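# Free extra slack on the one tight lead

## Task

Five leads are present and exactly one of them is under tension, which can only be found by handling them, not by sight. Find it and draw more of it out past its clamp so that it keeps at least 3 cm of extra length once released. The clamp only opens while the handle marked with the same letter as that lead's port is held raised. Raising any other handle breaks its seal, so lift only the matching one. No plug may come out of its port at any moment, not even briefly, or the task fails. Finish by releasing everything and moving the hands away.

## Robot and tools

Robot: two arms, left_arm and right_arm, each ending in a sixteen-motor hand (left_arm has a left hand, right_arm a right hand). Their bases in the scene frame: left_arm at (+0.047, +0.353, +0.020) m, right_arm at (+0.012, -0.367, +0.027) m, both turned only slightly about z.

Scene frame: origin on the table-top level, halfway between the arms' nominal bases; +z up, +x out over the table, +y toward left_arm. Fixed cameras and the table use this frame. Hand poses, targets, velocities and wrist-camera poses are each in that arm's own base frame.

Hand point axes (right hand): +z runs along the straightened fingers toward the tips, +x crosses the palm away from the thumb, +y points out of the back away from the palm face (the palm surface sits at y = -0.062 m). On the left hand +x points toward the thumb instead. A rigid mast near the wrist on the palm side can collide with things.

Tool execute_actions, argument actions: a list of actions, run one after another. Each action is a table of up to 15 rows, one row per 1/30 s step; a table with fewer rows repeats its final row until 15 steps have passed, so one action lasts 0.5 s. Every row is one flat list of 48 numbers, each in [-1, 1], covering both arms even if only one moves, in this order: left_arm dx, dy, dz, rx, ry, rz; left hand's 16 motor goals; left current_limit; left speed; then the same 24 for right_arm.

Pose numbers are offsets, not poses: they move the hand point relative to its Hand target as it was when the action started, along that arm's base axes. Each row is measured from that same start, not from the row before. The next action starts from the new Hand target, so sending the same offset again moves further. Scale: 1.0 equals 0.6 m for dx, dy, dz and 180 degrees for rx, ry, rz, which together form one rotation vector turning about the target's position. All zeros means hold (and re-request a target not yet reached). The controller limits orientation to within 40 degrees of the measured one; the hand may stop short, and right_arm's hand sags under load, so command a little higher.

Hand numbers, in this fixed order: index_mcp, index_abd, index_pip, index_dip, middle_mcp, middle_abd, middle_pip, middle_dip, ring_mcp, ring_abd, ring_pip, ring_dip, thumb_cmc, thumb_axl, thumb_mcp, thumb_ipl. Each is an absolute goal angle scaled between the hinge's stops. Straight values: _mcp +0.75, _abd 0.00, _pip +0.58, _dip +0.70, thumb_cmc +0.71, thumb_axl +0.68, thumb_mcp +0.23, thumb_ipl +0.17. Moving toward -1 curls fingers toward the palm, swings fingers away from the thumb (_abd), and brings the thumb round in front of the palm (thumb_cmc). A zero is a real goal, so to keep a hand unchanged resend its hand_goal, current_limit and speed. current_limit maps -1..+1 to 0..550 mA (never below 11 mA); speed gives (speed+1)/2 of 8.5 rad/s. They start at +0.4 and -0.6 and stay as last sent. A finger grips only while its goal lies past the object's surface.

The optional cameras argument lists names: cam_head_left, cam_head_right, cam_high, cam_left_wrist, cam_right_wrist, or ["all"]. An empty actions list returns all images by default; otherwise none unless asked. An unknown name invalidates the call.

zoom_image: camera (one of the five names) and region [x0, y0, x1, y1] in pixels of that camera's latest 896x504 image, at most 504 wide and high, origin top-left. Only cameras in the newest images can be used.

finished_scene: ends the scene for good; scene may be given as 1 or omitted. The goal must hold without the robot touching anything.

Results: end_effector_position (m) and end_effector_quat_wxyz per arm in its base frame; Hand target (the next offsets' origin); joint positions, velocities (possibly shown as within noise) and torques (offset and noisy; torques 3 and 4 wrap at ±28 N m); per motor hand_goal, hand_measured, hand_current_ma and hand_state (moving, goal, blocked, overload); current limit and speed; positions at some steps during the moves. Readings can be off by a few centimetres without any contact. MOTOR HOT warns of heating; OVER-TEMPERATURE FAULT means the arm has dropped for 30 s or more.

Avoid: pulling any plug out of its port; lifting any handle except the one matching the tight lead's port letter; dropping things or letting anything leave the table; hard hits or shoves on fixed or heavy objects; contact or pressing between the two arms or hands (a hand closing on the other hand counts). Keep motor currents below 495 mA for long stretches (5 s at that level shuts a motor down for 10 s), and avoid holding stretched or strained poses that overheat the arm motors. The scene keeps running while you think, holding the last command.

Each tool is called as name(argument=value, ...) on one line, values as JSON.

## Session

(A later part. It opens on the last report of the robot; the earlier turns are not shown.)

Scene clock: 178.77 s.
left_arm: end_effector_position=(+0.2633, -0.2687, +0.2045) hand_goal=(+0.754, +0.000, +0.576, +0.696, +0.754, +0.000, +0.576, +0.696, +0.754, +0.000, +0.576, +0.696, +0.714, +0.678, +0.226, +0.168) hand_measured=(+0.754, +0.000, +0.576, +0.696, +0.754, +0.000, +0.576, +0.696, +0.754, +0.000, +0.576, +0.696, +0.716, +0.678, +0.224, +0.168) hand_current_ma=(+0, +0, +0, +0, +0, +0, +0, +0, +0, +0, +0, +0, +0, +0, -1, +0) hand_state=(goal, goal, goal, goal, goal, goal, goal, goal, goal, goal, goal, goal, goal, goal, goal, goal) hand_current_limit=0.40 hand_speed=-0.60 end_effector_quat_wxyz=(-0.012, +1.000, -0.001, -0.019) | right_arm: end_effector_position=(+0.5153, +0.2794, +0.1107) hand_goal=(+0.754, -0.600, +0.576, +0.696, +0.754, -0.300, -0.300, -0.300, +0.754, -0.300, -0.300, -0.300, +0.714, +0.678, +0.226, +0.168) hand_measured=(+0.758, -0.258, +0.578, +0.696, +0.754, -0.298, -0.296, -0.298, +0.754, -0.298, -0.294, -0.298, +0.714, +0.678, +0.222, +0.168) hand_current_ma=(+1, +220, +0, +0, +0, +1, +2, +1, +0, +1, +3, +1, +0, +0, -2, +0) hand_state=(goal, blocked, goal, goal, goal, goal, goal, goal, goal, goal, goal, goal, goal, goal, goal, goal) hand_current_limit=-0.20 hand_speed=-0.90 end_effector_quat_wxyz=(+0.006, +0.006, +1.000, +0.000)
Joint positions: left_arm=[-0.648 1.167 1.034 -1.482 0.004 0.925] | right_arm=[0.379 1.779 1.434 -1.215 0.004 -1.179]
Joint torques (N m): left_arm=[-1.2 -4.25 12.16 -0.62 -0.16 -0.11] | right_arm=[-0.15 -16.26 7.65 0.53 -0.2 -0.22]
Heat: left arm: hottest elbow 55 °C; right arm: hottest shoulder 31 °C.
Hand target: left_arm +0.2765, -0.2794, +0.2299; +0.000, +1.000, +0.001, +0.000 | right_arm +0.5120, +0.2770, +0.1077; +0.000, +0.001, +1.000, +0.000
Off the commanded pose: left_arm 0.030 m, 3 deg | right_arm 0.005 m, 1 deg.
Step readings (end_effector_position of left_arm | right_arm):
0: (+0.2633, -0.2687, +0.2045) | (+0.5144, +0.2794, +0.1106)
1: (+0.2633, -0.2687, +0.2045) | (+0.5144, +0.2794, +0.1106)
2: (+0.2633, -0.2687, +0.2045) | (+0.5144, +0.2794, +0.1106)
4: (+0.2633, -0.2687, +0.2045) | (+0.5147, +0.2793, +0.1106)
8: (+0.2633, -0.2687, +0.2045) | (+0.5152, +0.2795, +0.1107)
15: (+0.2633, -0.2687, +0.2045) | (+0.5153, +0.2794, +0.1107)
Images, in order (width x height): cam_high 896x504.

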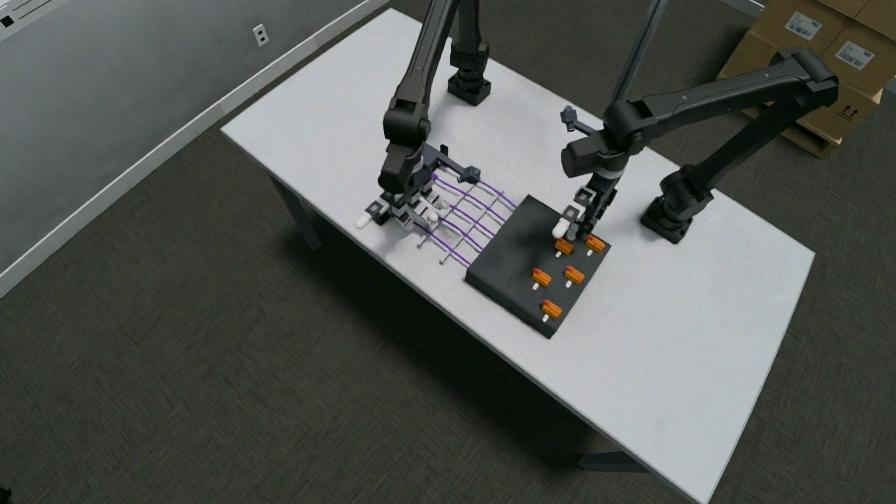

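execute_actions(actions=[[[0,0,0,0,0,0,0.754,0,0.576,0.696,0.754,0,0.576,0.696,0.754,0,0.576,0.696,0.714,0.678,0.226,0.168,0.4,-0.6,0,0,0,0,0,0,0.754,0,0.576,0.696,0.754,-0.3,-0.3,-0.3,0.754,-0.3,-0.3,-0.3,0.714,0.678,0.226,0.168,-0.3,-0.7]],[[0,0,0,0,0,0,0.754,0,0.576,0.696,0.754,0,0.576,0.696,0.754,0,0.576,0.696,0.714,0.678,0.226,0.168,0.4,-0.6,0,0,0.1,0,0,0,0.754,0,0.576,0.696,0.754,-0.3,-0.3,-0.3,0.754,-0.3,-0.3,-0.3,0.714,0.678,0.226,0.168,-0.3,-0.7]],[[0,0,0,0,0,0,0.754,0,0.576,0.696,0.754,0,0.576,0.696,0.754,0,0.576,0.696,0.714,0.678,0.226,0.168,0.4,-0.6,-0.0883,0,0,0,0,0,0.754,0,0.576,0.696,0.754,-0.3,-0.3,-0.3,0.754,-0.3,-0.3,-0.3,0.714,0.678,0.226,0.168,-0.3,-0.7]],[[0,0,0,0,0,0,0.754,0,0.576,0.696,0.754,0,0.576,0.696,0.754,0,0.576,0.696,0.714,0.678,0.226,0.168,0.4,-0.6,-0.0883,0,0,0,0,0,0.754,0,0.576,0.696,0.754,-0.3,-0.3,-0.3,0.754,-0.3,-0.3,-0.3,0.714,0.678,0.226,0.168,-0.3,-0.7]],[[0,0,0,0,0,0,0.754,0,0.576,0.696,0.754,0,0.576,0.696,0.754,0,0.576,0.696,0.714,0.678,0.226,0.168,0.4,-0.6,-0.0983,0,0,0,0,0,0.754,0,0.576,0.696,0.754,-0.3,-0.3,-0.3,0.754,-0.3,-0.3,-0.3,0.714,0.678,0.226,0.168,-0.3,-0.7]],[[0,0,0,0,0,0,0.754,0,0.576,0.696,0.754,0,0.576,0.696,0.754,0,0.576,0.696,0.714,0.678,0.226,0.168,0.4,-0.6,0.01,0,-0.1,0,0,0,0.754,0,0.576,0.696,0.754,-0.3,-0.3,-0.3,0.754,-0.3,-0.3,-0.3,0.714,0.678,0.226,0.168,-0.3,-0.7]],[[0,0,0,0,0,0,0.754,0,0.576,0.696,0.754,0,0.576,0.696,0.754,0,0.576,0.696,0.714,0.678,0.226,0.168,0.4,-0.6,0,0,0,0,0,0,0.754,0,0.576,0.696,0.754,-0.3,-0.3,-0.3,0.754,-0.3,-0.3,-0.3,0.714,0.678,0.226,0.168,-0.3,-0.7]],[[0,0,0,0,0,0,0.754,0,0.576,0.696,0.754,0,0.576,0.696,0.754,0,0.576,0.696,0.714,0.678,0.226,0.168,0.4,-0.6,0,0,0,0,0,0,0.754,-0.6,0.576,0.696,0.754,-0.3,-0.3,-0.3,0.754,-0.3,-0.3,-0.3,0.714,0.678,0.226,0.168,-0.9,-0.9]],[[0,0,0,0,0,0,0.754,0,0.576,0.696,0.754,0,0.576,0.696,0.754,0,0.576,0.696,0.714,0.678,0.226,0.168,0.4,-0.6,0,0,0,0,0,0,0.754,-0.6,0.576,0.696,0.754,-0.3,-0.3,-0.3,0.754,-0.3,-0.3,-0.3,0.714,0.678,0.226,0.168,-0.9,-0.9]]])

execute_actions(actions=[[[0,0,0,0,0,0,0.754,0,0.576,0.696,0.754,0,0.576,0.696,0.754,0,0.576,0.696,0.714,0.678,0.226,0.168,0.4,-0.6,0,0,0,0,0,0,0.754,-0.6,0.576,0.696,0.754,-0.3,-0.3,-0.3,0.754,-0.3,-0.3,-0.3,0.714,0.678,0.226,0.168,-0.5,-0.9]]])

execute_actions(actions=[[[0,0,0,0,0,0,0.754,0,0.576,0.696,0.754,0,0.576,0.696,0.754,0,0.576,0.696,0.714,0.678,0.226,0.168,0.4,-0.6,0,0,0,0,0,0,0.754,-0.6,0.576,0.696,0.754,-0.3,-0.3,-0.3,0.754,-0.3,-0.3,-0.3,0.714,0.678,0.226,0.168,-0.2,-0.9]]], cameras=["cam_high"])

zoom_image(camera="cam_high", region=[370, 150, 530, 270])

Scene clock: 185.00 s.
left_arm: end_effector_position=(+0.2633, -0.2687, +0.2045) hand_goal=(+0.754, +0.000, +0.576, +0.696, +0.754, +0.000, +0.576, +0.696, +0.754, +0.000, +0.576, +0.696, +0.714, +0.678, +0.226, +0.168) hand_measured=(+0.754, +0.000, +0.576, +0.696, +0.754, +0.000, +0.576, +0.696, +0.754, +0.000, +0.576, +0.696, +0.716, +0.678, +0.224, +0.168) hand_current_ma=(+0, +0, +0, +0, +0, +0, +0, +0, +0, +0, +0, +0, +0, +0, -1, +0) hand_state=(goal, goal, goal, goal, goal, goal, goal, goal, goal, goal, goal, goal, goal, goal, goal, goal) hand_current_limit=0.40 hand_speed=-0.60 end_effector_quat_wxyz=(-0.012, +1.000, -0.001, -0.019) | right_arm: end_effector_position=(+0.3514, +0.2774, +0.1079) hand_goal=(+0.754, -0.600, +0.576, +0.696, +0.754, -0.300, -0.300, -0.300, +0.754, -0.300, -0.300, -0.300, +0.714, +0.678, +0.226, +0.168) hand_measured=(+0.752, -0.156, +0.574, +0.694, +0.754, -0.298, -0.296, -0.298, +0.754, -0.298, -0.294, -0.298, +0.714, +0.678, +0.222, +0.168) hand_current_ma=(-1, +27, +0, +0, +0, +1, +2, +1, +0, +0, +3, +1, +0, +0, -2, +0) hand_state=(goal, blocked, goal, goal, goal, goal, goal, goal, goal, goal, goal, goal, goal, goal, goal, goal) hand_current_limit=-0.90 hand_speed=-0.90 end_effector_quat_wxyz=(-0.003, -0.006, +1.000, +0.000)
Joint positions: left_arm=[-0.648 1.167 1.034 -1.482 0.004 0.925] | right_arm=[0.528 1.429 0.999 -1.145 -0.002 -1.055]
Joint torques (N m): left_arm=[-1.73 -3.72 12.1 -0.66 -0.16 -0.06] | right_arm=[0.09 -10.52 7.57 0.87 0.03 0.09]
Heat: left arm: hottest elbow 55 °C; right arm: hottest shoulder 31 °C.
Hand target: left_arm +0.2765, -0.2794, +0.2299; +0.000, +1.000, +0.001, +0.000 | right_arm +0.3530, +0.2770, +0.1077; +0.000, +0.001, +1.000, +0.001
Off the commanded pose: left_arm 0.030 m, 3 deg | right_arm 0.002 m, 1 deg.
Step readings (end_effector_position of left_arm | right_arm):
0: (+0.2633, -0.2687, +0.2045) | (+0.5153, +0.2794, +0.1107)
1: (+0.2633, -0.2687, +0.2045) | (+0.5153, +0.2794, +0.1107)
2: (+0.2633, -0.2687, +0.2045) | (+0.5153, +0.2794, +0.1107)
4: (+0.2633, -0.2687, +0.2045) | (+0.5153, +0.2795, +0.1107)
8: (+0.2633, -0.2687, +0.2045) | (+0.5150, +0.2798, +0.1108)
15: (+0.2633, -0.2687, +0.2045) | (+0.5150, +0.2798, +0.1108)
16: (+0.2633, -0.2687, +0.2045) | (+0.5148, +0.2797, +0.1107)
17: (+0.2633, -0.2687, +0.2045) | (+0.5122, +0.2787, +0.1102)
19: (+0.2633, -0.2687, +0.2045) | (+0.5036, +0.2753, +0.1096)
23: (+0.2633, -0.2687, +0.2045) | (+0.4968, +0.2727, +0.1165)
30: (+0.2633, -0.2687, +0.2045) | (+0.4927, +0.2711, +0.1340)
31: (+0.2633, -0.2687, +0.2045) | (+0.4925, +0.2711, +0.1352)
32: (+0.2633, -0.2687, +0.2045) | (+0.4925, +0.2711, +0.1370)
34: (+0.2633, -0.2687, +0.2045) | (+0.4885, +0.2704, +0.1414)
38: (+0.2633, -0.2687, +0.2045) | (+0.4709, +0.2693, +0.1557)
45: (+0.2633, -0.2687, +0.2045) | (+0.4627, +0.2745, +0.1726)
46: (+0.2633, -0.2687, +0.2045) | (+0.4621, +0.2744, +0.1715)
47: (+0.2633, -0.2687, +0.2045) | (+0.4594, +0.2746, +0.1695)
49: (+0.2633, -0.2687, +0.2045) | (+0.4466, +0.2718, +0.1620)
53: (+0.2633, -0.2687, +0.2045) | (+0.4154, +0.2694, +0.1536)
60: (+0.2633, -0.2687, +0.2045) | (+0.4072, +0.2754, +0.1660)
61: (+0.2633, -0.2687, +0.2045) | (+0.4071, +0.2751, +0.1664)
62: (+0.2633, -0.2687, +0.2045) | (+0.4046, +0.2752, +0.1654)
64: (+0.2633, -0.2687, +0.2045) | (+0.3918, +0.2724, +0.1609)
68: (+0.2633, -0.2687, +0.2045) | (+0.3585, +0.2712, +0.1573)
75: (+0.2633, -0.2687, +0.2045) | (+0.3497, +0.2768, +0.1689)
76: (+0.2633, -0.2687, +0.2045) | (+0.3498, +0.2766, +0.1685)
77: (+0.2633, -0.2687, +0.2045) | (+0.3505, +0.2769, +0.1663)
79: (+0.2633, -0.2687, +0.2045) | (+0.3518, +0.2777, +0.1561)
83: (+0.2633, -0.2687, +0.2045) | (+0.3473, +0.2750, +0.1258)
90: (+0.2633, -0.2687, +0.2045) | (+0.3494, +0.2762, +0.1073)
91: (+0.2633, -0.2687, +0.2045) | (+0.3498, +0.2765, +0.1074)
92: (+0.2633, -0.2687, +0.2045) | (+0.3501, +0.2767, +0.1075)
94: (+0.2633, -0.2687, +0.2045) | (+0.3502, +0.2767, +0.1075)
98: (+0.2633, -0.2687, +0.2045) | (+0.3503, +0.2768, +0.1076)
105: (+0.2633, -0.2687, +0.2045) | (+0.3503, +0.2768, +0.1076)
106: (+0.2633, -0.2687, +0.2045) | (+0.3503, +0.2768, +0.1076)
107: (+0.2633, -0.2687, +0.2045) | (+0.3503, +0.2768, +0.1076)
109: (+0.2633, -0.2687, +0.2045) | (+0.3503, +0.2768, +0.1076)
113: (+0.2633, -0.2687, +0.2045) | (+0.3503, +0.2768, +0.1076)
120: (+0.2633, -0.2687, +0.2045) | (+0.3510, +0.2772, +0.1078)
121: (+0.2633, -0.2687, +0.2045) | (+0.3511, +0.2772, +0.1078)
122: (+0.2633, -0.2687, +0.2045) | (+0.3511, +0.2773, +0.1078)
124: (+0.2633, -0.2687, +0.2045) | (+0.3513, +0.2774, +0.1079)
128: (+0.2633, -0.2687, +0.2045) | (+0.3513, +0.2774, +0.1079)
135: (+0.2633, -0.2687, +0.2045) | (+0.3514, +0.2774, +0.1079)

Scene clock: 185.70 s.
left_arm: end_effector_position=(+0.2633, -0.2687, +0.2045) hand_goal=(+0.754, +0.000, +0.576, +0.696, +0.754, +0.000, +0.576, +0.696, +0.754, +0.000, +0.576, +0.696, +0.714, +0.678, +0.226, +0.168) hand_measured=(+0.754, +0.000, +0.576, +0.696, +0.754, +0.000, +0.576, +0.696, +0.754, +0.000, +0.576, +0.696, +0.716, +0.678, +0.224, +0.168) hand_current_ma=(+0, +0, +0, +0, +0, +0, +0, +0, +0, +0, +0, +0, +0, +0, -1, +0) hand_state=(goal, goal, goal, goal, goal, goal, goal, goal, goal, goal, goal, goal, goal, goal, goal, goal) hand_current_limit=0.40 hand_speed=-0.60 end_effector_quat_wxyz=(-0.012, +1.000, -0.001, -0.019) | right_arm: end_effector_position=(+0.3532, +0.2774, +0.1079) hand_goal=(+0.754, -0.600, +0.576, +0.696, +0.754, -0.300, -0.300, -0.300, +0.754, -0.300, -0.300, -0.300, +0.714, +0.678, +0.226, +0.168) hand_measured=(+0.754, -0.226, +0.576, +0.694, +0.754, -0.298, -0.296, -0.298, +0.754, -0.298, -0.294, -0.298, +0.714, +0.678, +0.222, +0.168) hand_current_ma=(+0, +138, +0, +0, +0, +1, +2, +1, +0, +0, +3, +1, +0, +0, -2, +0) hand_state=(goal, blocked, goal, goal, goal, goal, goal, goal, goal, goal, goal, goal, goal, goal, goal, goal) hand_current_limit=-0.50 hand_speed=-0.90 end_effector_quat_wxyz=(+0.001, -0.006, +1.000, -0.001)
Joint positions: left_arm=[-0.648 1.167 1.034 -1.482 0.004 0.925] | right_arm=[0.528 1.429 0.999 -1.139 0.003 -1.054]
Joint torques (N m): left_arm=[-1.2 -3.78 12.05 -0.75 -0.2 -0.11] | right_arm=[0.15 -10.52 7.61 0.65 -0.13 0.08]
Heat: left arm: hottest elbow 55 °C; right arm: hottest shoulder 31 °C.
Hand target: left_arm +0.2765, -0.2794, +0.2299; +0.000, +1.000, +0.001, +0.000 | right_arm +0.3530, +0.2770, +0.1077; +0.000, +0.001, +1.000, +0.000
Off the commanded pose: left_arm 0.030 m, 3 deg | right_arm 0.000 m, 1 deg.
Step readings (end_effector_position of left_arm | right_arm):
0: (+0.2633, -0.2687, +0.2045) | (+0.3514, +0.2774, +0.1079)
1: (+0.2633, -0.2687, +0.2045) | (+0.3514, +0.2774, +0.1079)
2: (+0.2633, -0.2687, +0.2045) | (+0.3514, +0.2774, +0.1079)
4: (+0.2633, -0.2687, +0.2045) | (+0.3518, +0.2775, +0.1079)
8: (+0.2633, -0.2687, +0.2045) | (+0.3527, +0.2774, +0.1079)
15: (+0.2633, -0.2687, +0.2045) | (+0.3532, +0.2774, +0.1079)

Scene clock: 186.40 s.
left_arm: end_effector_position=(+0.2633, -0.2687, +0.2045) hand_goal=(+0.754, +0.000, +0.576, +0.696, +0.754, +0.000, +0.576, +0.696, +0.754, +0.000, +0.576, +0.696, +0.714, +0.678, +0.226, +0.168) hand_measured=(+0.754, +0.000, +0.576, +0.696, +0.754, +0.000, +0.576, +0.696, +0.754, +0.000, +0.576, +0.696, +0.716, +0.678, +0.224, +0.168) hand_current_ma=(+0, +0, +0, +0, +0, +0, +0, +0, +0, +0, +0, +0, +0, +0, -1, +0) hand_state=(goal, goal, goal, goal, goal, goal, goal, goal, goal, goal, goal, goal, goal, goal, goal, goal) hand_current_limit=0.40 hand_speed=-0.60 end_effector_quat_wxyz=(-0.012, +1.000, -0.001, -0.019) | right_arm: end_effector_position=(+0.3542, +0.2775, +0.1080) hand_goal=(+0.754, -0.600, +0.576, +0.696, +0.754, -0.300, -0.300, -0.300, +0.754, -0.300, -0.300, -0.300, +0.714, +0.678, +0.226, +0.168) hand_measured=(+0.754, -0.264, +0.576, +0.694, +0.754, -0.298, -0.296, -0.298, +0.754, -0.298, -0.294, -0.298, +0.714, +0.678, +0.222, +0.168) hand_current_ma=(+0, +220, +0, +0, +0, +1, +2, +1, +0, +0, +3, +1, +0, +0, -2, +0) hand_state=(goal, blocked, goal, goal, goal, goal, goal, goal, goal, goal, goal, goal, goal, goal, goal, goal) hand_current_limit=-0.20 hand_speed=-0.90 end_effector_quat_wxyz=(+0.003, -0.005, +1.000, -0.001)
Joint positions: left_arm=[-0.648 1.167 1.034 -1.482 0.004 0.925] | right_arm=[0.528 1.429 0.999 -1.135 0.005 -1.054]
Joint torques (N m): left_arm=[-1.38 -3.96 11.99 -0.75 -0.15 -0.12] | right_arm=[0.15 -10.52 7.61 0.55 -0.22 0.08]
Heat: left arm: hottest elbow 55 °C; right arm: hottest shoulder 31 °C.
Hand target: left_arm +0.2765, -0.2794, +0.2299; +0.000, +1.000, +0.001, +0.000 | right_arm +0.3530, +0.2770, +0.1077; +0.000, +0.001, +1.000, +0.000
Off the commanded pose: left_arm 0.030 m, 3 deg | right_arm 0.001 m, 1 deg.
Step readings (end_effector_position of left_arm | right_arm):
0: (+0.2633, -0.2687, +0.2045) | (+0.3532, +0.2774, +0.1079)
1: (+0.2633, -0.2687, +0.2045) | (+0.3532, +0.2774, +0.1079)
2: (+0.2633, -0.2687, +0.2045) | (+0.3533, +0.2775, +0.1080)
4: (+0.2633, -0.2687, +0.2045) | (+0.3536, +0.2774, +0.1079)
8: (+0.2633, -0.2687, +0.2045) | (+0.3541, +0.2775, +0.1080)
15: (+0.2633, -0.2687, +0.2045) | (+0.3542, +0.2775, +0.1080)
Images, in order (width x height): cam_high 896x504.

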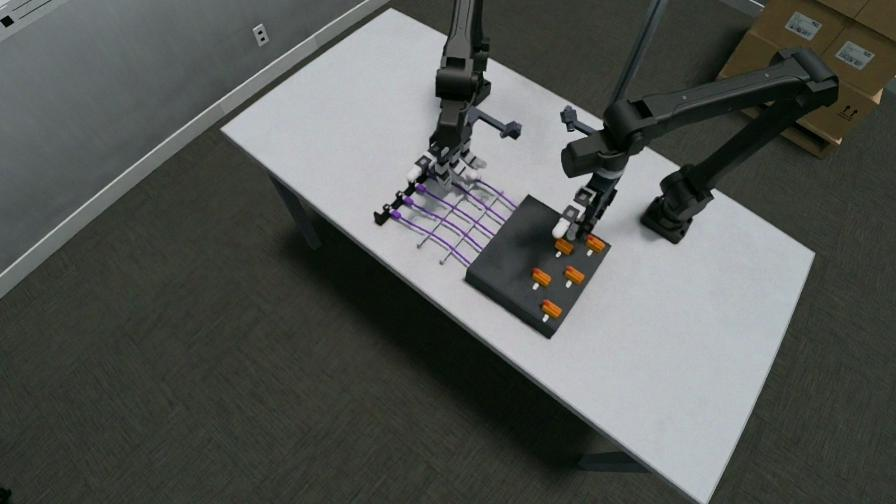

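Scaled by 3.150 from the camera's 896x504 image, which has a finer 1280x720 frame.

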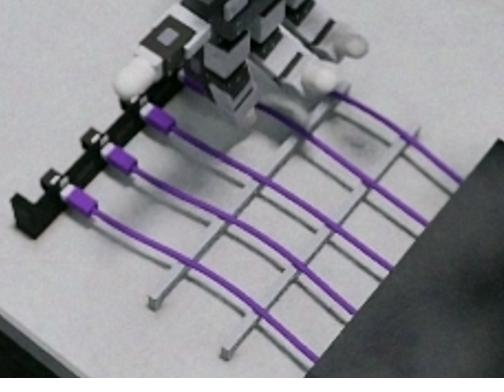

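execute_actions(actions=[[[0,0,0,0,0,0,0.754,0,0.576,0.696,0.754,0,0.576,0.696,0.754,0,0.576,0.696,0.714,0.678,0.226,0.168,0.4,-0.6,0,0,0,0,0,0,0.754,0,0.576,0.696,0.754,-0.3,-0.3,-0.3,0.754,-0.3,-0.3,-0.3,0.714,0.678,0.226,0.168,-0.3,-0.7]],[[0,0,0,0,0,0,0.754,0,0.576,0.696,0.754,0,0.576,0.696,0.754,-0.6,-0.3,-0.3,0.714,0.678,0.226,0.168,0.4,-0.6,0,0,0.1,0,0,0,0.754,0,0.576,0.696,0.754,-0.3,-0.3,-0.3,0.754,-0.3,-0.3,-0.3,0.714,0.678,0.226,0.168,-0.3,-0.7]],[[0,0,0.05,0,0,0,0.754,0,0.576,0.696,0.754,0,0.576,0.696,-0.3,0,-0.3,-0.3,0.714,0.678,0.226,0.168,0.4,-0.6,0,0,0.06,0,0,0,0.754,0,0.576,0.696,0.754,0,0.576,0.696,0.754,-0.3,-0.3,-0.3,0.714,0.678,0.226,0.168,0,-0.5]]], cameras=["all"])

Scene clock: 191.77 s.
left_arm: end_effector_position=(+0.2654, -0.2702, +0.2344) hand_goal=(+0.754, +0.000, +0.576, +0.696, +0.754, +0.000, +0.576, +0.696, -0.300, +0.000, -0.300, -0.300, +0.714, +0.678, +0.226, +0.168) hand_measured=(+0.754, +0.000, +0.576, +0.696, +0.754, +0.000, +0.576, +0.696, -0.282, -0.004, -0.294, -0.298, +0.716, +0.678, +0.222, +0.168) hand_current_ma=(+0, +0, +0, +0, +0, +0, +0, +0, +13, -1, +2, +1, +0, +0, -1, +0) hand_state=(goal, goal, goal, goal, goal, goal, goal, goal, goal, goal, goal, goal, goal, goal, goal, goal) hand_current_limit=0.40 hand_speed=-0.60 end_effector_quat_wxyz=(-0.012, +1.000, -0.001, -0.019) | right_arm: end_effector_position=(+0.3355, +0.2676, +0.1758) hand_goal=(+0.754, +0.000, +0.576, +0.696, +0.754, +0.000, +0.576, +0.696, +0.754, -0.300, -0.300, -0.300, +0.714, +0.678, +0.226, +0.168) hand_measured=(+0.748, +0.004, +0.572, +0.694, +0.754, -0.002, +0.572, +0.694, +0.754, -0.298, -0.294, -0.298, +0.714, +0.678, +0.222, +0.168) hand_current_ma=(-3, +1, -1, -1, +0, -1, -1, -1, +0, +0, +3, +1, +0, +0, -2, +0) hand_state=(goal, goal, goal, goal, goal, goal, goal, goal, goal, goal, goal, goal, goal, goal, goal, goal) hand_current_limit=0.00 hand_speed=-0.50 end_effector_quat_wxyz=(-0.025, -0.005, +1.000, -0.014)
Joint positions: left_arm=[-0.648 1.167 1.112 -1.561 0.003 0.925] | right_arm=[0.528 1.351 1.118 -1.394 0 -1.054]
Joint torques (N m): left_arm=[-1.26 -3.78 12.07 -0.8 -0.1 -0.05] | right_arm=[0.09 -10.05 12.89 0.25 -0.04 0.07]
Heat: left arm: hottest elbow 55 °C; right arm: hottest shoulder 31 °C.
Hand target: left_arm +0.2765, -0.2795, +0.2600; +0.001, +1.000, +0.001, +0.000 | right_arm +0.3530, +0.2770, +0.2037; +0.000, +0.001, +1.000, +0.000
Off the commanded pose: left_arm 0.029 m, 3 deg | right_arm 0.034 m, 3 deg.
Step readings (end_effector_position of left_arm | right_arm):
0: (+0.2633, -0.2687, +0.2045) | (+0.3542, +0.2775, +0.1080)
1: (+0.2633, -0.2687, +0.2045) | (+0.3542, +0.2775, +0.1080)
2: (+0.2633, -0.2687, +0.2045) | (+0.3542, +0.2775, +0.1080)
4: (+0.2633, -0.2687, +0.2045) | (+0.3541, +0.2776, +0.1081)
8: (+0.2633, -0.2687, +0.2045) | (+0.3538, +0.2780, +0.1082)
15: (+0.2633, -0.2687, +0.2045) | (+0.3538, +0.2780, +0.1082)
16: (+0.2633, -0.2687, +0.2045) | (+0.3536, +0.2778, +0.1081)
17: (+0.2633, -0.2687, +0.2045) | (+0.3509, +0.2764, +0.1076)
19: (+0.2633, -0.2687, +0.2045) | (+0.3419, +0.2712, +0.1080)
23: (+0.2633, -0.2687, +0.2045) | (+0.3352, +0.2674, +0.1213)
30: (+0.2633, -0.2687, +0.2045) | (+0.3352, +0.2674, +0.1420)
31: (+0.2633, -0.2686, +0.2048) | (+0.3350, +0.2673, +0.1424)
32: (+0.2626, -0.2681, +0.2057) | (+0.3338, +0.2666, +0.1430)
34: (+0.2612, -0.2670, +0.2109) | (+0.3311, +0.2650, +0.1470)
38: (+0.2648, -0.2697, +0.2273) | (+0.3331, +0.2662, +0.1622)
45: (+0.2660, -0.2707, +0.2345) | (+0.3364, +0.2681, +0.1760)
camera_calibration:
cam_left_wrist: T_world_to_cam=[[-0.762811, 0.641102, 0.0843079, 0.319025], [0.488588, 0.486056, 0.724591, -0.216306], [0.423558, 0.593917, -0.684003, 0.333075], [0, 0, 0, 1]] pos_world=[0.207964, -0.29721, 0.357661]
cam_right_wrist: T_world_to_cam=[[0.794092, 0.606823, -0.0344009, -0.391609], [0.423016, -0.511146, 0.748189, -0.190915], [0.436435, -0.608683, -0.662593, 0.257084], [0, 0, 0, 1]] pos_world=[0.279533, 0.296535, 0.299711]

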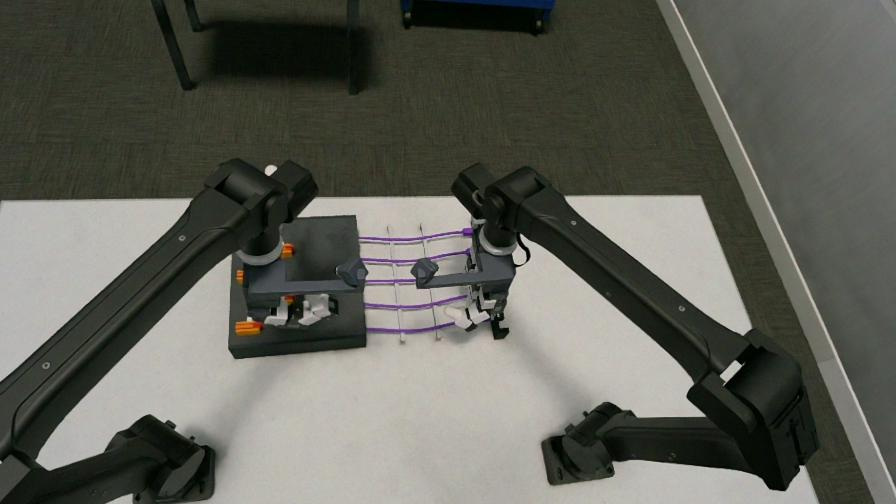

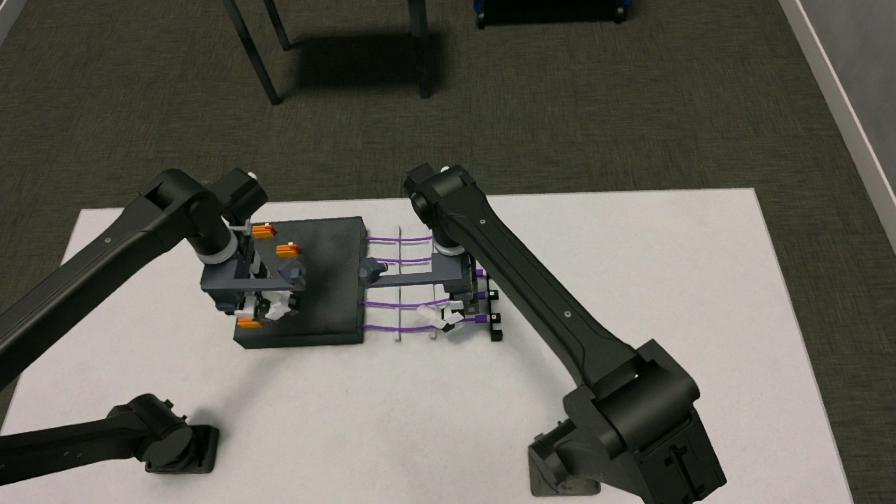

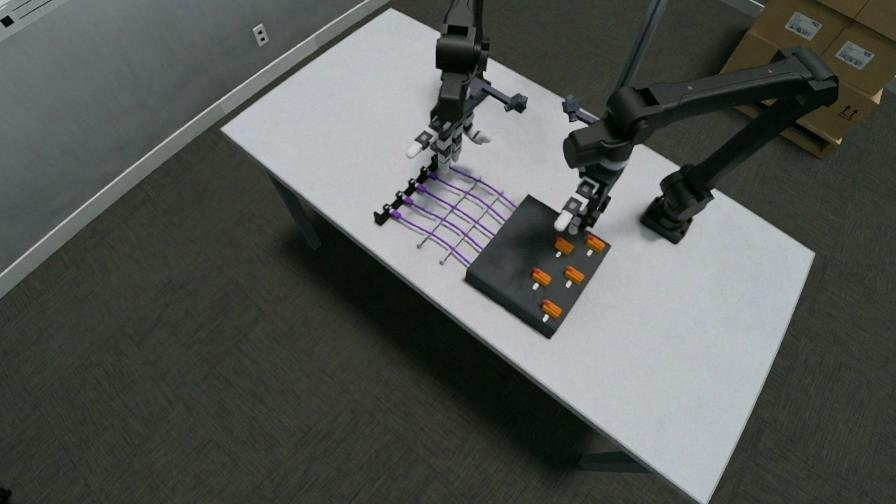

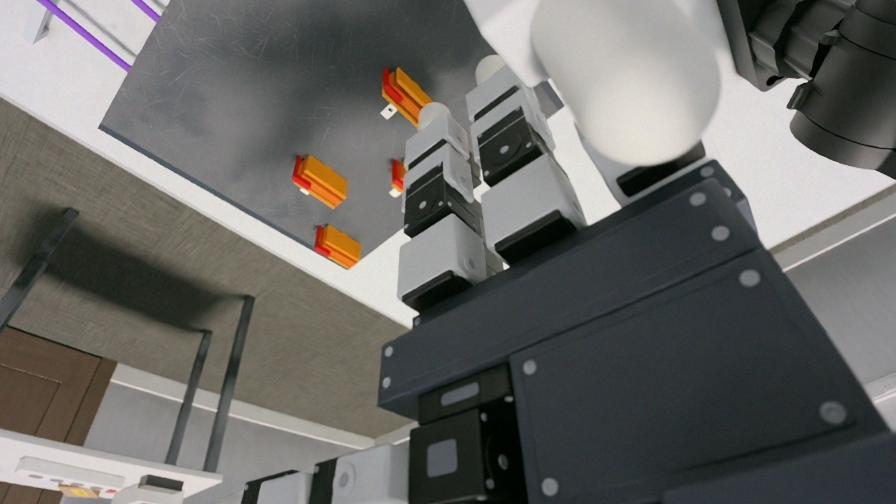

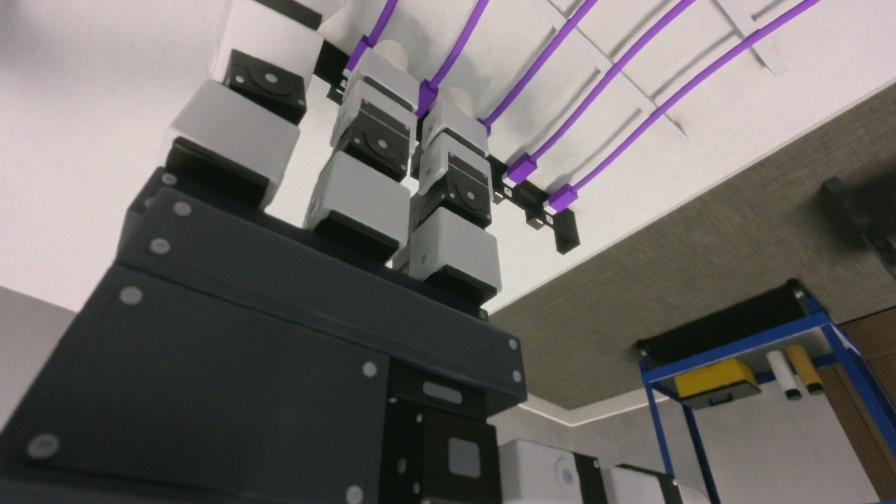

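zoom_image(camera="cam_high", region=[510, 210, 630, 330])

zoom_image(camera="cam_left_wrist", region=[270, 50, 450, 280])

zoom_image(camera="cam_right_wrist", region=[430, 80, 610, 260])

Scaled by 4.200 from the camera's 896x504 image, which has a finer 1280x720 frame.

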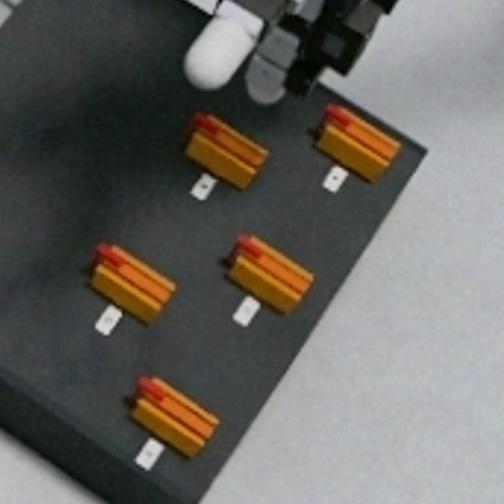

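Scaled by 2.191 from the camera's 896x504 image, which has a finer 1280x720 frame.

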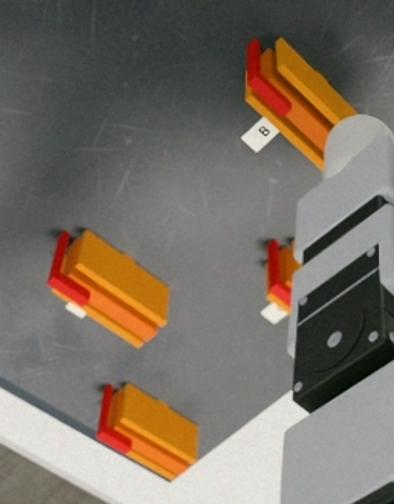

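Scaled by 2.800 from the camera's 896x504 image, which has a finer 1280x720 frame.

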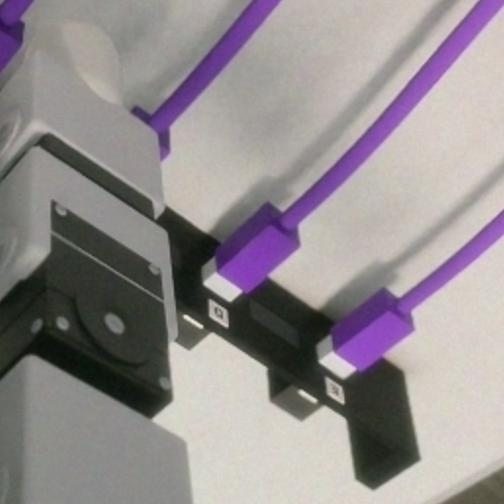

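zoom_image(camera="cam_right_wrist", region=[500, 180, 560, 240])

zoom_image(camera="cam_left_wrist", region=[370, 90, 430, 150])

zoom_image(camera="cam_high", region=[530, 245, 580, 295])

zoom_image(camera="cam_high", region=[375, 170, 435, 230])

Scaled by 8.400 from the camera's 896x504 image, which has a finer 1280x720 frame.

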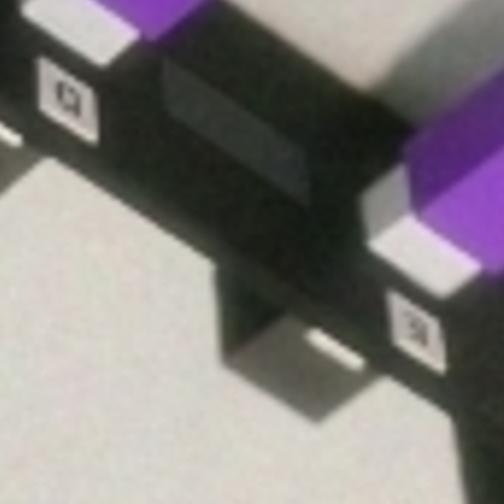

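Scaled by 8.400 from the camera's 896x504 image, which has a finer 1280x720 frame.

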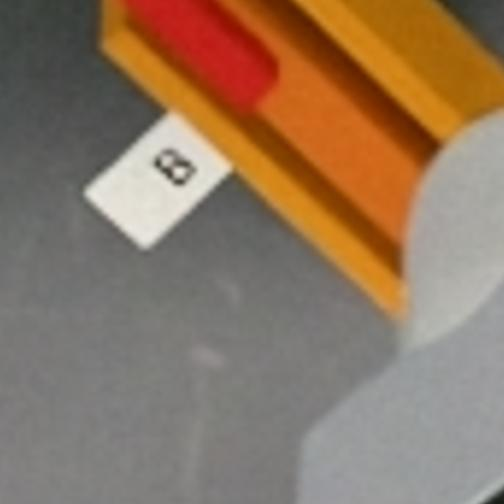

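Scaled by 10.080 from the camera's 896x504 image, which has a finer 1280x720 frame.

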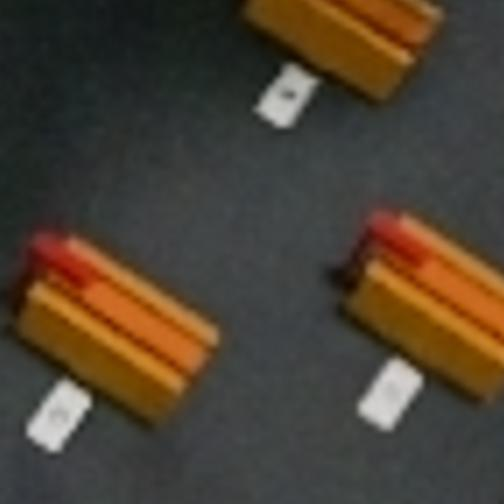

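Scaled by 8.400 from the camera's 896x504 image, which has a finer 1280x720 frame.

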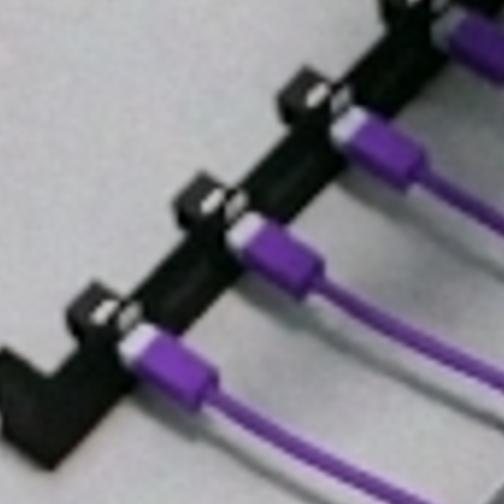

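execute_actions(actions=[[[0.0775,0.05,0.015,0,0,0,0.754,0,0.576,0.696,0.754,0,0.576,0.696,-0.3,0,-0.3,-0.3,0.714,0.678,0.226,0.168,0.4,-0.6,0,0,0,0,0,0,0.754,0,0.576,0.696,0.754,0,0.576,0.696,0.754,-0.3,-0.3,-0.3,0.714,0.678,0.226,0.168,0,-0.5]],[[0.0775,0.05,0,0,0,0,0.754,0,0.576,0.696,0.754,0,0.576,0.696,-0.3,0,-0.3,-0.3,0.714,0.678,0.226,0.168,0.4,-0.6,0.0933,0,0,0,0,0,0.754,0,0.576,0.696,0.754,0,0.576,0.696,0.754,-0.3,-0.3,-0.3,0.714,0.678,0.226,0.168,0,-0.5]],[[0,0,0,0,0,0,0.754,0,0.576,0.696,0.754,0,0.576,0.696,-0.3,0,-0.3,-0.3,0.714,0.678,0.226,0.168,0.4,-0.6,0,0,0,0,0,0,0.754,0,0.576,0.696,0.754,0,0.576,0.696,0.754,-0.3,-0.3,-0.3,0.714,0.678,0.226,0.168,0,-0.5]]], cameras=["cam_high", "cam_left_wrist"])

zoom_image(camera="cam_high", region=[510, 210, 630, 330])

zoom_image(camera="cam_left_wrist", region=[350, 30, 550, 200])

Scene clock: 197.53 s.
left_arm: end_effector_position=(+0.3543, -0.2118, +0.2453) hand_goal=(+0.754, +0.000, +0.576, +0.696, +0.754, +0.000, +0.576, +0.696, -0.300, +0.000, -0.300, -0.300, +0.714, +0.678, +0.226, +0.168) hand_measured=(+0.752, +0.000, +0.576, +0.696, +0.752, +0.000, +0.576, +0.696, -0.282, -0.002, -0.294, -0.298, +0.714, +0.678, +0.222, +0.168) hand_current_ma=(+0, +0, +0, +0, +0, +0, +0, +0, +12, +0, +2, +1, +0, +0, -1, +0) hand_state=(goal, goal, goal, goal, goal, goal, goal, goal, goal, goal, goal, goal, goal, goal, goal, goal) hand_current_limit=0.40 hand_speed=-0.60 end_effector_quat_wxyz=(-0.010, +1.000, +0.006, -0.022) | right_arm: end_effector_position=(+0.3907, +0.2681, +0.1786) hand_goal=(+0.754, +0.000, +0.576, +0.696, +0.754, +0.000, +0.576, +0.696, +0.754, -0.300, -0.300, -0.300, +0.714, +0.678, +0.226, +0.168) hand_measured=(+0.750, +0.002, +0.574, +0.694, +0.754, -0.002, +0.574, +0.694, +0.754, -0.298, -0.294, -0.298, +0.714, +0.678, +0.222, +0.168) hand_current_ma=(-2, +1, -1, -1, +0, +0, -1, -1, +0, +0, +3, +1, +0, +0, -2, +0) hand_state=(goal, goal, goal, goal, goal, goal, goal, goal, goal, goal, goal, goal, goal, goal, goal, goal) hand_current_limit=0.00 hand_speed=-0.50 end_effector_quat_wxyz=(-0.023, +0.007, +1.000, -0.012)
Joint positions: left_arm=[-0.367 1.297 1.249 -1.571 -0.002 1.192] | right_arm=[0.465 1.468 1.243 -1.397 0.001 -1.092]
Joint torques (N m): left_arm=[-1.61 -5.89 12.3 -0.28 0.16 0.11] | right_arm=[-0.09 -11.11 13.23 0.31 -0.05 -0.22]
Heat: left arm: hottest elbow 55 °C; right arm: hottest shoulder 31 °C.
Hand target: left_arm +0.3695, -0.2195, +0.2690; +0.001, +1.000, +0.001, +0.000 | right_arm +0.4090, +0.2771, +0.2038; +0.000, +0.001, +1.000, +0.000
Off the commanded pose: left_arm 0.029 m, 3 deg | right_arm 0.032 m, 3 deg.
Step readings (end_effector_position of left_arm | right_arm):
0: (+0.2654, -0.2702, +0.2344) | (+0.3355, +0.2676, +0.1758)
1: (+0.2655, -0.2701, +0.2343) | (+0.3355, +0.2676, +0.1758)
2: (+0.2671, -0.2685, +0.2348) | (+0.3355, +0.2676, +0.1758)
4: (+0.2751, -0.2628, +0.2373) | (+0.3355, +0.2676, +0.1758)
8: (+0.3048, -0.2437, +0.2445) | (+0.3355, +0.2676, +0.1758)
15: (+0.3116, -0.2409, +0.2447) | (+0.3355, +0.2676, +0.1758)
16: (+0.3113, -0.2410, +0.2445) | (+0.3358, +0.2677, +0.1761)
17: (+0.3121, -0.2406, +0.2446) | (+0.3374, +0.2674, +0.1766)
19: (+0.3208, -0.2351, +0.2456) | (+0.3478, +0.2690, +0.1799)
23: (+0.3482, -0.2146, +0.2460) | (+0.3788, +0.2694, +0.1838)
30: (+0.3543, -0.2106, +0.2427) | (+0.3902, +0.2675, +0.1773)
31: (+0.3542, -0.2108, +0.2431) | (+0.3902, +0.2675, +0.1773)
32: (+0.3542, -0.2110, +0.2434) | (+0.3901, +0.2675, +0.1773)
34: (+0.3543, -0.2114, +0.2443) | (+0.3903, +0.2677, +0.1778)
38: (+0.3545, -0.2116, +0.2451) | (+0.3907, +0.2680, +0.1785)
45: (+0.3544, -0.2118, +0.2453) | (+0.3908, +0.2681, +0.1786)
camera_calibration:
cam_left_wrist: T_world_to_cam=[[-0.771347, 0.630601, 0.0858284, 0.348885], [0.485796, 0.496293, 0.719511, -0.291676], [0.411128, 0.596688, -0.689157, 0.27446], [0, 0, 0, 1]] pos_world=[0.297969, -0.239017, 0.369066]
Images, in order (width x height): cam_high 896x504, cam_left_wrist 896x504.

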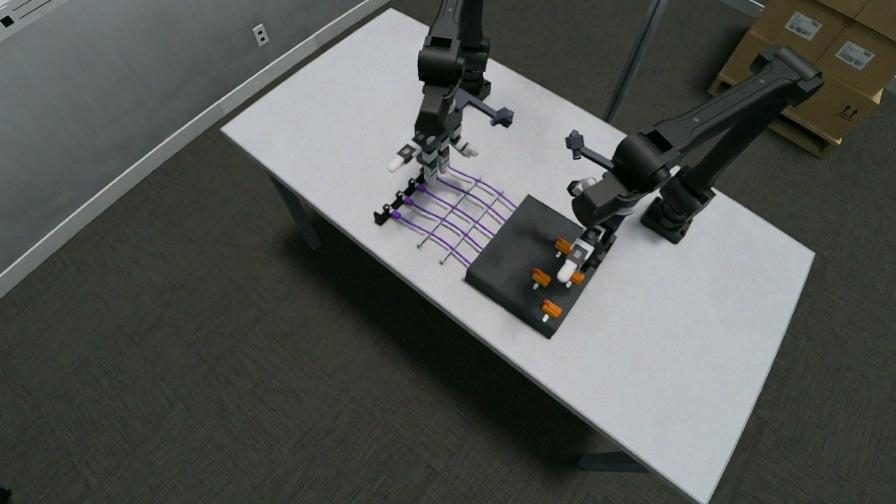

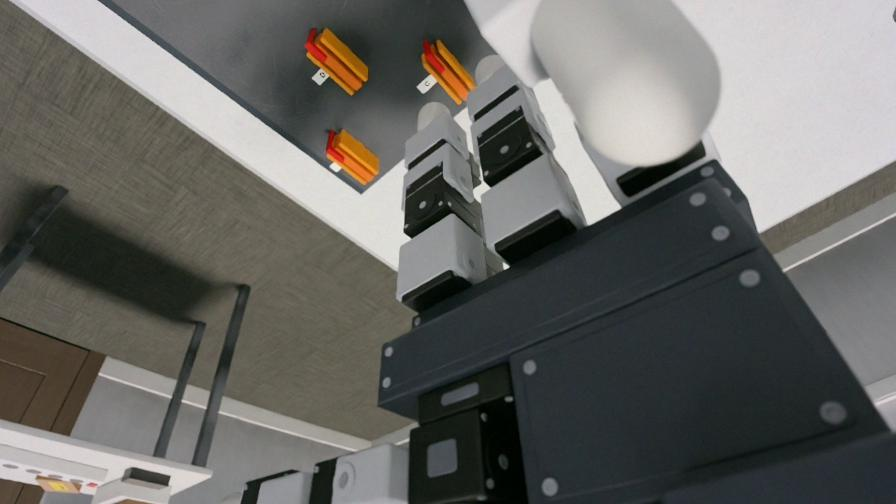

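Scaled by 4.200 from the camera's 896x504 image, which has a finer 1280x720 frame.

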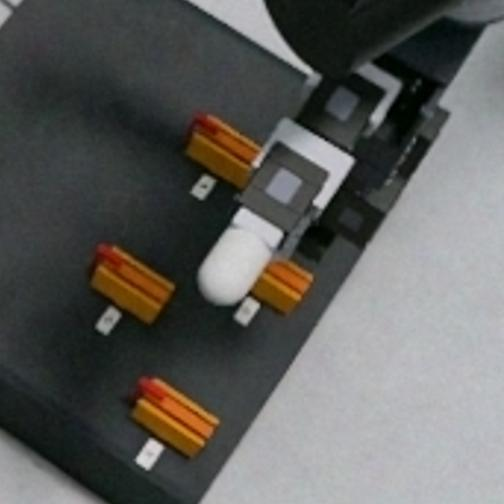

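Scaled by 2.520 from the camera's 896x504 image, which has a finer 1280x720 frame.

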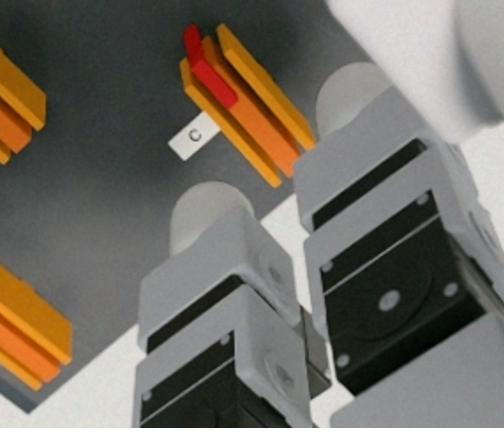

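execute_actions(actions=[[[0.0112,0.0095,-0.045,0,0,0,0.754,0,0.576,0.696,0.754,0,0.576,0.696,-0.3,0,-0.3,-0.3,0.714,0.678,0.226,0.168,0.4,-0.6,0,0,0,0,0,0,0.754,0,0.576,0.696,0.754,0,0.576,0.696,0.754,-0.3,-0.3,-0.3,0.714,0.678,0.226,0.168,0,-0.5]],[[0,0,0,0,0,0,0.754,0,0.576,0.696,0.754,0,0.576,0.696,-0.3,0,-0.3,-0.3,0.714,0.678,0.226,0.168,0.4,-0.6,0,0,0,0,0,0,0.754,0,0.576,0.696,0.754,0,0.576,0.696,0.754,-0.3,-0.3,-0.3,0.714,0.678,0.226,0.168,0,-0.5]]], cameras=["cam_high", "cam_left_wrist"])

zoom_image(camera="cam_high", region=[510, 210, 630, 330])

zoom_image(camera="cam_left_wrist", region=[350, 30, 550, 200])

Scene clock: 200.27 s.
left_arm: end_effector_position=(+0.3694, -0.2137, +0.2410) hand_goal=(+0.754, +0.000, +0.576, +0.696, +0.754, +0.000, +0.576, +0.696, -0.300, +0.000, -0.300, -0.300, +0.714, +0.678, +0.226, +0.168) hand_measured=(+0.752, +0.000, +0.576, +0.696, +0.752, +0.000, +0.576, +0.696, -0.282, -0.002, -0.294, -0.298, +0.714, +0.678, +0.222, +0.168) hand_current_ma=(+0, +0, +0, +0, +0, +0, +0, +0, +12, +0, +2, +1, +0, +0, -1, +0) hand_state=(goal, goal, goal, goal, goal, goal, goal, goal, goal, goal, goal, goal, goal, goal, goal, goal) hand_current_limit=0.40 hand_speed=-0.60 end_effector_quat_wxyz=(-0.003, +1.000, +0.001, -0.005) | right_arm: end_effector_position=(+0.3907, +0.2681, +0.1786) hand_goal=(+0.754, +0.000, +0.576, +0.696, +0.754, +0.000, +0.576, +0.696, +0.754, -0.300, -0.300, -0.300, +0.714, +0.678, +0.226, +0.168) hand_measured=(+0.750, +0.002, +0.574, +0.694, +0.754, -0.002, +0.574, +0.694, +0.754, -0.298, -0.294, -0.298, +0.714, +0.678, +0.222, +0.168) hand_current_ma=(-2, +1, -1, -1, +0, +0, -1, -1, +0, +0, +3, +1, +0, +0, -2, +0) hand_state=(goal, goal, goal, goal, goal, goal, goal, goal, goal, goal, goal, goal, goal, goal, goal, goal) hand_current_limit=0.00 hand_speed=-0.50 end_effector_quat_wxyz=(-0.023, +0.007, +1.000, -0.012)
Joint positions: left_arm=[-0.356 1.314 1.249 -1.517 -0.002 1.213] | right_arm=[0.465 1.468 1.243 -1.397 0.001 -1.092]
Joint torques (N m): left_arm=[-1.08 -5.83 8.09 0.34 0.16 0.05] | right_arm=[-0.03 -11.11 13.22 0.29 -0.05 -0.22]
Heat: left arm: hottest elbow 55 °C; right arm: hottest shoulder 31 °C.
Hand target: left_arm +0.3762, -0.2138, +0.2420; +0.001, +1.000, +0.001, +0.001 | right_arm +0.4090, +0.2771, +0.2038; +0.000, +0.001, +1.000, +0.000
Off the commanded pose: left_arm 0.007 m, 1 deg | right_arm 0.032 m, 3 deg.
Step readings (end_effector_position of left_arm | right_arm):
0: (+0.3543, -0.2118, +0.2453) | (+0.3907, +0.2681, +0.1786)
1: (+0.3543, -0.2118, +0.2453) | (+0.3907, +0.2681, +0.1786)
2: (+0.3546, -0.2120, +0.2452) | (+0.3907, +0.2681, +0.1786)
4: (+0.3580, -0.2129, +0.2452) | (+0.3907, +0.2681, +0.1786)
8: (+0.3659, -0.2141, +0.2431) | (+0.3907, +0.2681, +0.1786)
15: (+0.3694, -0.2136, +0.2410) | (+0.3907, +0.2681, +0.1786)
16: (+0.3694, -0.2137, +0.2410) | (+0.3907, +0.2681, +0.1786)
17: (+0.3695, -0.2137, +0.2410) | (+0.3907, +0.2681, +0.1786)
19: (+0.3694, -0.2137, +0.2410) | (+0.3907, +0.2681, +0.1786)
23: (+0.3694, -0.2137, +0.2410) | (+0.3907, +0.2681, +0.1786)
30: (+0.3694, -0.2137, +0.2410) | (+0.3907, +0.2681, +0.1786)
camera_calibration:
cam_left_wrist: T_world_to_cam=[[-0.767629, 0.638886, 0.0507035, 0.370986], [0.465623, 0.501588, 0.729112, -0.288657], [0.440387, 0.583296, -0.682514, 0.251145], [0, 0, 0, 1]] pos_world=[0.308585, -0.238723, 0.363063]
Images, in order (width x height): cam_high 896x504, cam_left_wrist 896x504.

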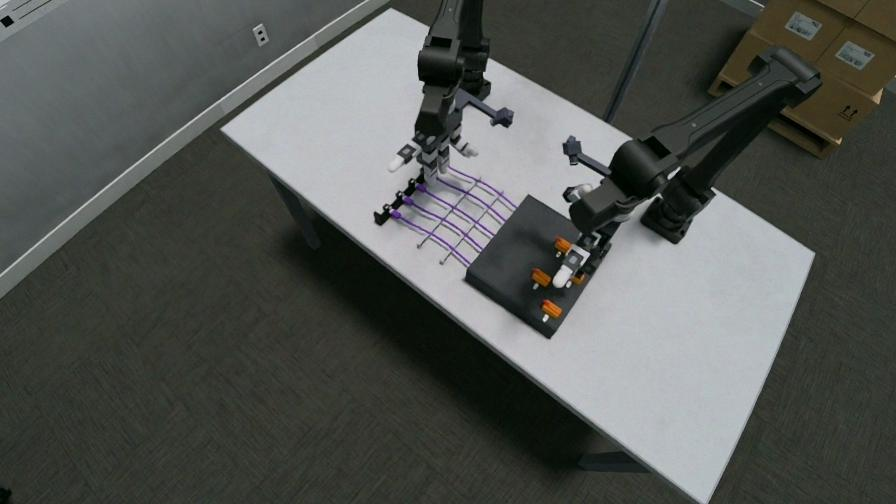

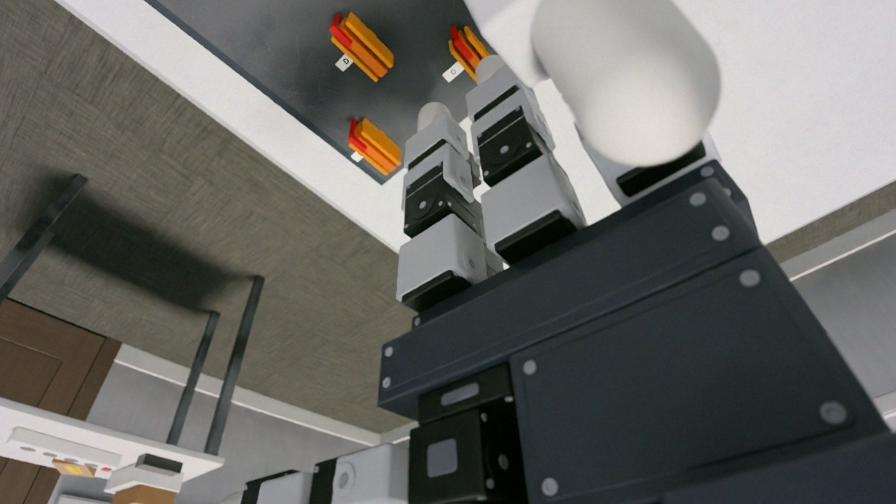

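Scaled by 4.200 from the camera's 896x504 image, which has a finer 1280x720 frame.

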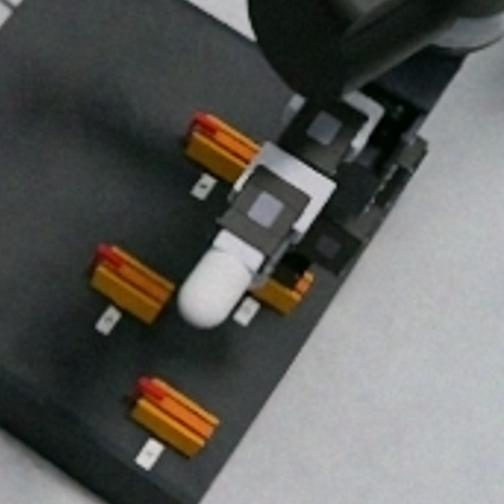

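Scaled by 2.520 from the camera's 896x504 image, which has a finer 1280x720 frame.

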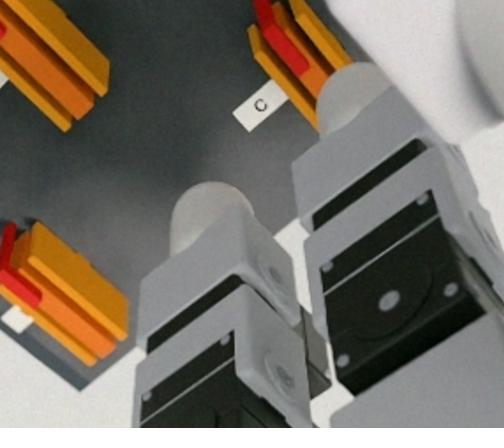

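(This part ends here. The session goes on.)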